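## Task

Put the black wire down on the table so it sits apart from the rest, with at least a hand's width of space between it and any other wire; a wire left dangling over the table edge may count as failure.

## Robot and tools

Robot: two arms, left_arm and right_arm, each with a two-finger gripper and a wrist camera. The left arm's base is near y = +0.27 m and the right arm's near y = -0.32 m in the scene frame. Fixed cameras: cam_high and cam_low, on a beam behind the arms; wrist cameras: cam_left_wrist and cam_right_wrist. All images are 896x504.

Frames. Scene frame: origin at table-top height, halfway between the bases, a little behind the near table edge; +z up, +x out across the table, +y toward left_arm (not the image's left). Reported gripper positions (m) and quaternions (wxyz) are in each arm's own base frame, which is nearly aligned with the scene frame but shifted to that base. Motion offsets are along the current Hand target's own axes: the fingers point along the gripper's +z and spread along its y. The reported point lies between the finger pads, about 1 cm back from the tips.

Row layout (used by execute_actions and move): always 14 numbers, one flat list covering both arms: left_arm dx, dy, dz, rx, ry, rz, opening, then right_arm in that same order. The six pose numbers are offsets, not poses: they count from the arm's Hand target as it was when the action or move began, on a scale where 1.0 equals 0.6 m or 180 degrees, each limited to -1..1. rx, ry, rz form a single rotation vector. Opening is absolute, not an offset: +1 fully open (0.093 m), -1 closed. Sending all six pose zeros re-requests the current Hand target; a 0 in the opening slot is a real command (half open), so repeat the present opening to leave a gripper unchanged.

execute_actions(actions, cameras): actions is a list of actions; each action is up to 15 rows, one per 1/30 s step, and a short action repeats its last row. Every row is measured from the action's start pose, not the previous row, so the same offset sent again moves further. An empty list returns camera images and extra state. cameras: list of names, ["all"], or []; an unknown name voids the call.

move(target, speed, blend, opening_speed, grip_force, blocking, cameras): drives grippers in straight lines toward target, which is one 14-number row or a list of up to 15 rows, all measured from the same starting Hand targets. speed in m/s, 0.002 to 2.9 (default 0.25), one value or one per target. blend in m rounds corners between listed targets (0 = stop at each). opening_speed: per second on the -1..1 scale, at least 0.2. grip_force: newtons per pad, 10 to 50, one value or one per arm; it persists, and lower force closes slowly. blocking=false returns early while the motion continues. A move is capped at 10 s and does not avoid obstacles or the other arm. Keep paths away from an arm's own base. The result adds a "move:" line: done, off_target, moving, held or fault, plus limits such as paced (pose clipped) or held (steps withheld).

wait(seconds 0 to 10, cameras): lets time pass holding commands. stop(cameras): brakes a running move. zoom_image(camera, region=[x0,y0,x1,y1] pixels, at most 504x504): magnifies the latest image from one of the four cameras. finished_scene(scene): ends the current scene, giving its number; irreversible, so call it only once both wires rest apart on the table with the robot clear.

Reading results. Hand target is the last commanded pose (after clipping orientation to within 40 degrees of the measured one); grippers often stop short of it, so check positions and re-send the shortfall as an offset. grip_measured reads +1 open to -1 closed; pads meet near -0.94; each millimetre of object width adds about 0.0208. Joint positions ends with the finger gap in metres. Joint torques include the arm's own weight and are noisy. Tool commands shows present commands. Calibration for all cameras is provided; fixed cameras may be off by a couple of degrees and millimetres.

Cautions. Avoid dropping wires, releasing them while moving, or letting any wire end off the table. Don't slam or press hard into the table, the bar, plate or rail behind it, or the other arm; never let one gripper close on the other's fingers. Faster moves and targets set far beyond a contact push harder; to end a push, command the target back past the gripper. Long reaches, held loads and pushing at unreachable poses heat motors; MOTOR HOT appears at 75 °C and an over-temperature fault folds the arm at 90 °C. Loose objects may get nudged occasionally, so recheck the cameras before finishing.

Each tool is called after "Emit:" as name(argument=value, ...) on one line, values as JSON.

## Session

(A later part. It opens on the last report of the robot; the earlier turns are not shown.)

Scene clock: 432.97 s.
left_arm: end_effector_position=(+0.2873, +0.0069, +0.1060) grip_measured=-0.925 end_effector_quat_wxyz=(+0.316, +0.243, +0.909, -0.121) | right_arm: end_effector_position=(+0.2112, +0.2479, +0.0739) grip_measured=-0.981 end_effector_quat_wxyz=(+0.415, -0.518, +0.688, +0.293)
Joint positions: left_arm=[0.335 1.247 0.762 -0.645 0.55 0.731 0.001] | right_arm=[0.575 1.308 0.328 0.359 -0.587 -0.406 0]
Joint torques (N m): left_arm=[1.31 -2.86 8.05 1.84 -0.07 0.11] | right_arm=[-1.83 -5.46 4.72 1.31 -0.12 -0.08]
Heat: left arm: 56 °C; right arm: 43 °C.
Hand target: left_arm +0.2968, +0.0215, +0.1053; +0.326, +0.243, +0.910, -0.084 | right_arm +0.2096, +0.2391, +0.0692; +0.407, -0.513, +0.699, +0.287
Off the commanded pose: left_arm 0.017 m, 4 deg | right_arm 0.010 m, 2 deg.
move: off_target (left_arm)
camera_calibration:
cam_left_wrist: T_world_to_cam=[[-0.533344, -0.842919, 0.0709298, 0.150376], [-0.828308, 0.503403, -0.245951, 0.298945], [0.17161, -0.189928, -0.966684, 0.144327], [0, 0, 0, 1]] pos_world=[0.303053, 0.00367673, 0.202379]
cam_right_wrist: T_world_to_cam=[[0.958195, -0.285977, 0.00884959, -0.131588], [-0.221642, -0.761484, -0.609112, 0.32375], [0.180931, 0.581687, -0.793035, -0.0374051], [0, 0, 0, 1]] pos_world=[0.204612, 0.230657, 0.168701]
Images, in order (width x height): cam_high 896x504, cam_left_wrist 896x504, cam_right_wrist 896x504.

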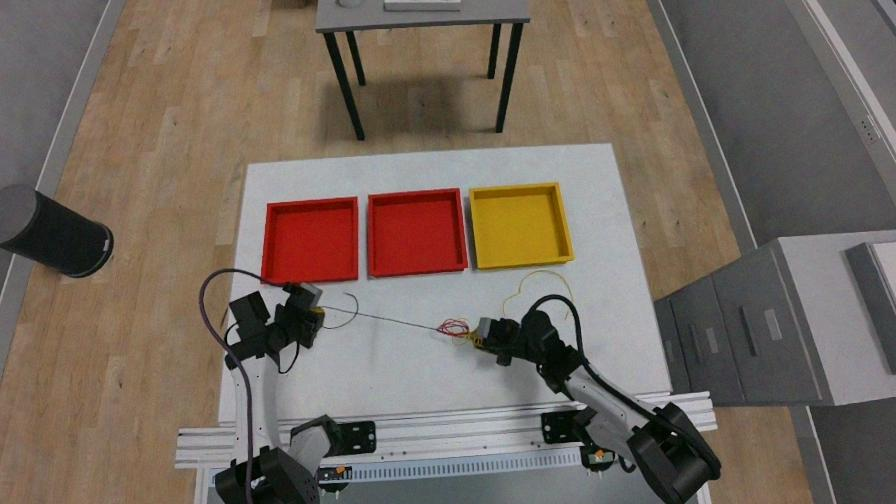

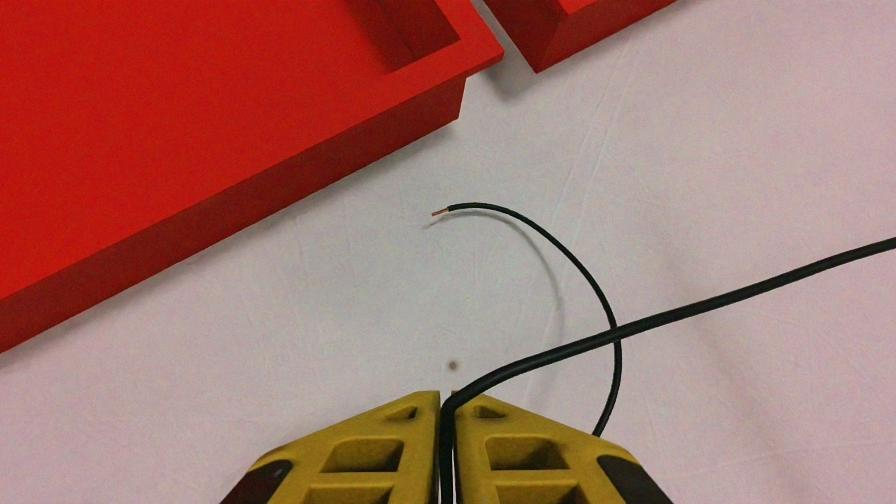

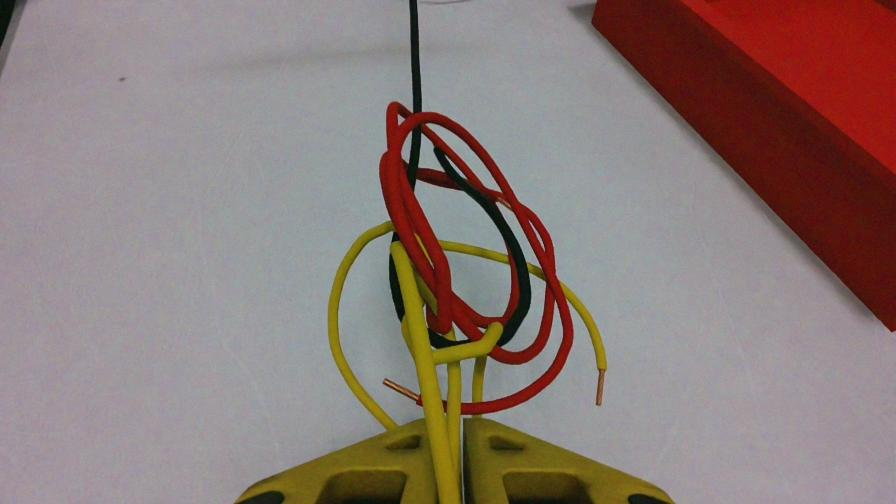

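Emit:
move(target=[0,0,0,0,0,0,-0.931621,0.0724,-0.046,-0.1227,0,0,0,-1], speed=0.06, cameras=["cam_right_wrist","cam_left_wrist","cam_high"])

Emit:
zoom_image(camera="cam_high", region=[330, 230, 620, 370])

Scene clock: 441.03 s.
left_arm: end_effector_position=(+0.2943, +0.0174, +0.1067) grip_measured=-0.925 end_effector_quat_wxyz=(+0.323, +0.242, +0.910, -0.091) | right_arm: end_effector_position=(+0.1994, +0.1483, +0.0547) grip_measured=-0.981 end_effector_quat_wxyz=(+0.386, -0.508, +0.713, +0.291)
Joint positions: left_arm=[0.34 1.247 0.762 -0.604 0.507 0.732 0.001] | right_arm=[0.078 1.16 0.294 -0.166 -0.903 -0.893 0]
Joint torques (N m): left_arm=[0.9 -2.76 8.01 1.57 0.31 0.11] | right_arm=[-0.68 -2.84 9.06 1.11 -0.7 0.04]
Heat: left arm: 56 °C; right arm: 42 °C.
Hand target: left_arm +0.2968, +0.0214, +0.1053; +0.326, +0.243, +0.910, -0.084 | right_arm +0.2095, +0.1493, +0.0691; +0.407, -0.513, +0.699, +0.287
Off the commanded pose: left_arm 0.005 m, 1 deg | right_arm 0.018 m, 3 deg.
move: off_target (right_arm)
camera_calibration:
cam_left_wrist: T_world_to_cam=[[-0.51461, -0.85731, 0.0140122, 0.163844], [-0.833568, 0.496397, -0.242391, 0.30097], [0.200848, -0.136417, -0.970077, 0.136632], [0, 0, 0, 1]] pos_world=[0.307753, 0.00970278, 0.203201]
cam_right_wrist: T_world_to_cam=[[0.950016, -0.309622, -0.0400479, -0.140839], [-0.277219, -0.777599, -0.564349, 0.244595], [0.143594, 0.547242, -0.824564, 0.0216918], [0, 0, 0, 1]] pos_world=[0.198491, 0.134719, 0.150283]
Images, in order (width x height): cam_high 896x504, cam_left_wrist 896x504, cam_right_wrist 896x504.

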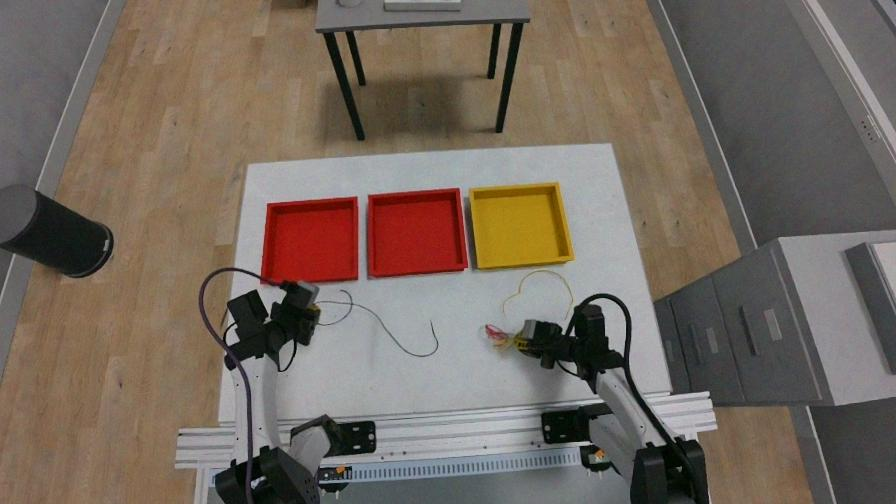

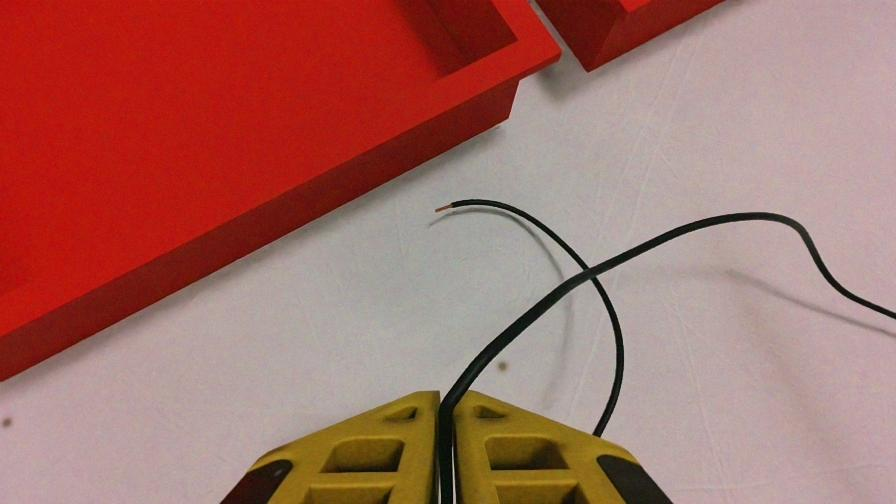

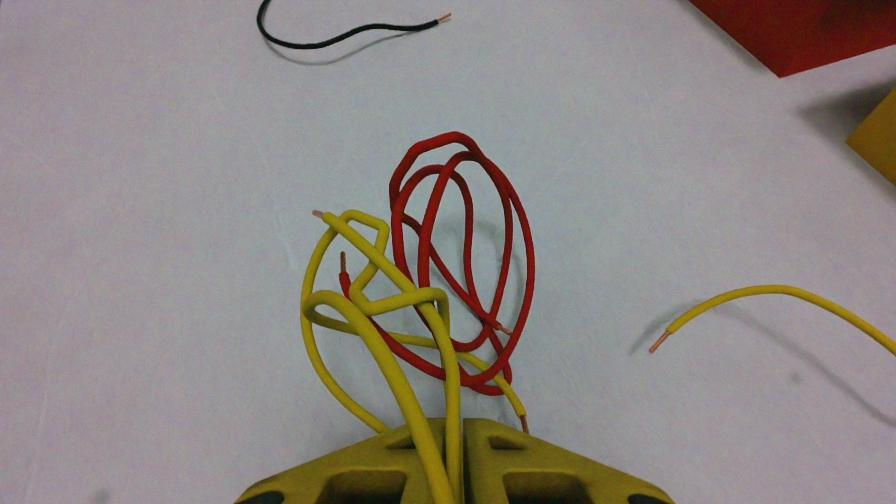

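Scaled by 1.738 from the camera's 896x504 image, which has a finer 1280x720 frame.

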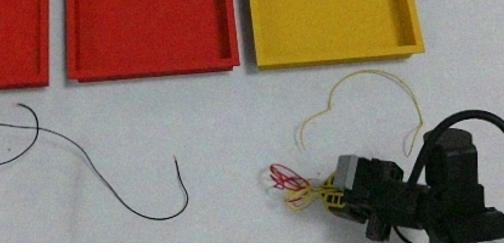

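Emit:
move(target=[[0.0944,0.0427,0.0761,0,0,0,-0.931621,0.1117,-0.0613,-0.094,0.1054,0.002,0.0612,-1],[0.0944,0.0427,0.0761,0,0,0,-0.4,0.1117,-0.0613,-0.094,0.1054,0.002,0.0612,-0.3],[0.0627,0.0427,-0.0957,0,0,0,-0.4,0.0644,-0.0245,-0.229,0.1054,0.002,0.0612,-0.3]], speed=[0.09,0.09,0.08], opening_speed=0.5, cameras=["all"])

Emit:
zoom_image(camera="cam_high", region=[270, 230, 620, 400])

Scene clock: 466.40 s.
left_arm: end_effector_position=(+0.2457, +0.0723, +0.1107) grip_measured=-0.403 end_effector_quat_wxyz=(+0.305, +0.231, +0.919, -0.098) | right_arm: end_effector_position=(+0.1756, +0.0189, +0.0981) grip_measured=-0.301 end_effector_quat_wxyz=(+0.447, -0.370, +0.786, +0.212)
Joint positions: left_arm=[0.671 1.25 0.819 -0.888 0.608 1.084 0.026] | right_arm=[-0.837 1.142 0.505 -1.178 -1.015 -1.854 0.031]
Joint torques (N m): left_arm=[0.49 -4.44 11.18 0.88 0.58 0.17] | right_arm=[-0.51 -0.8 8.01 -0.22 -0.68 -0.01]
Heat: left arm: 56 °C; right arm: 43 °C.
Hand target: left_arm +0.2526, +0.0761, +0.1261; +0.326, +0.243, +0.910, -0.084 | right_arm +0.1804, +0.0134, +0.1051; +0.455, -0.371, +0.783, +0.205
Off the commanded pose: left_arm 0.017 m, 3 deg | right_arm 0.010 m, 1 deg.
move: off_target (left_arm)
camera_calibration:
cam_left_wrist: T_world_to_cam=[[-0.499125, -0.865461, 0.0430176, 0.179372], [-0.851412, 0.48058, -0.210095, 0.23612], [0.161156, -0.141489, -0.976734, 0.168641], [0, 0, 0, 1]] pos_world=[0.263387, 0.0656255, 0.206609]
cam_right_wrist: T_world_to_cam=[[0.775073, -0.63159, -0.0188675, -0.121777], [-0.521346, -0.622342, -0.583856, 0.203707], [0.357016, 0.462367, -0.811638, 0.0946196], [0, 0, 0, 1]] pos_world=[0.166808, 0.00611332, 0.193435]

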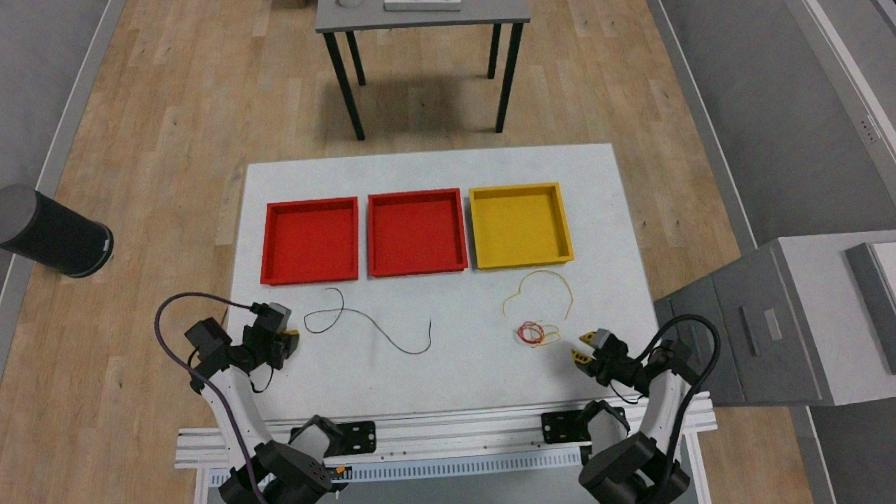

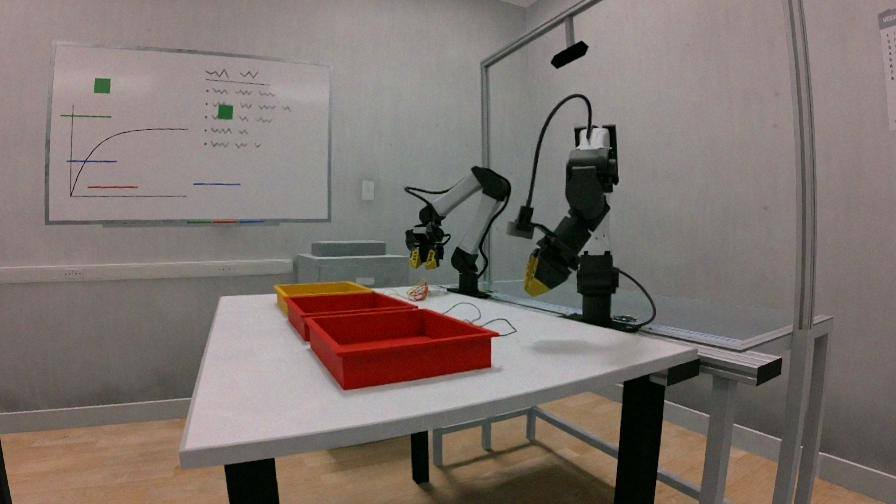

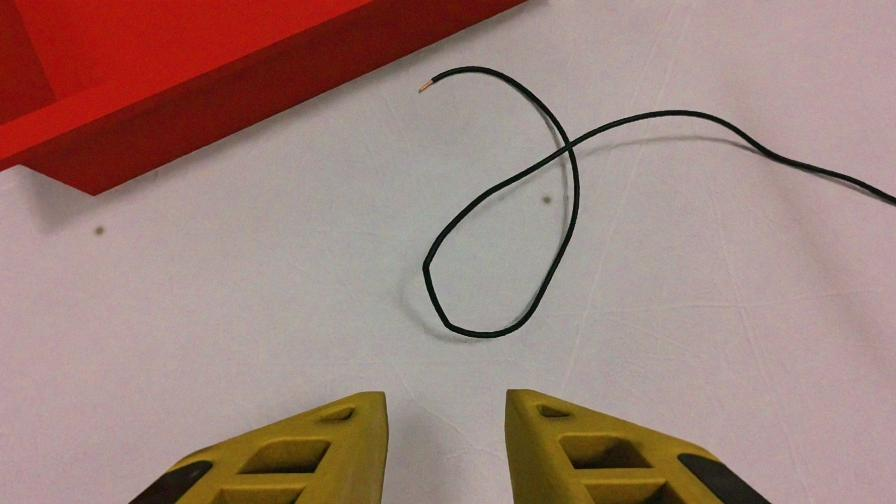

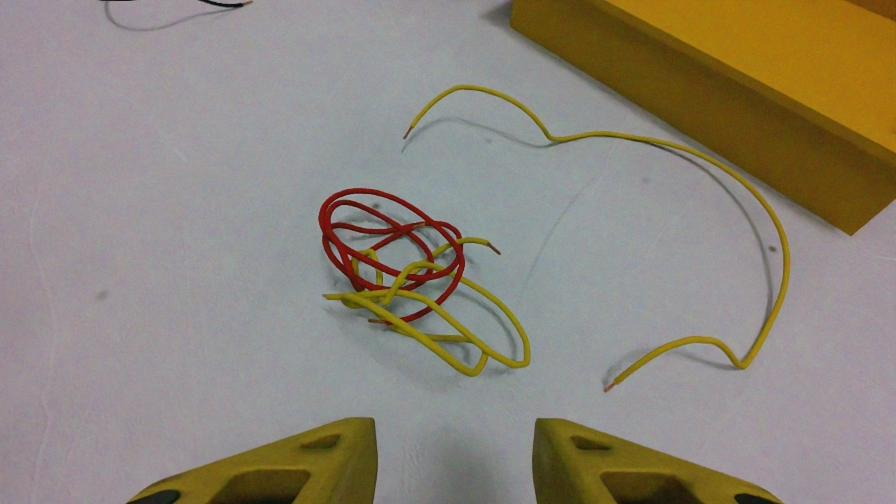

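Scaled by 1.440 from the camera's 896x504 image, which has a finer 1280x720 frame.

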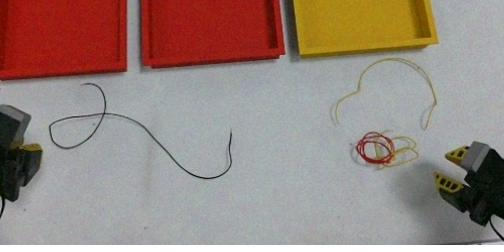

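Emit:
finished_scene(scene=2)

The scene is finished: the task was done.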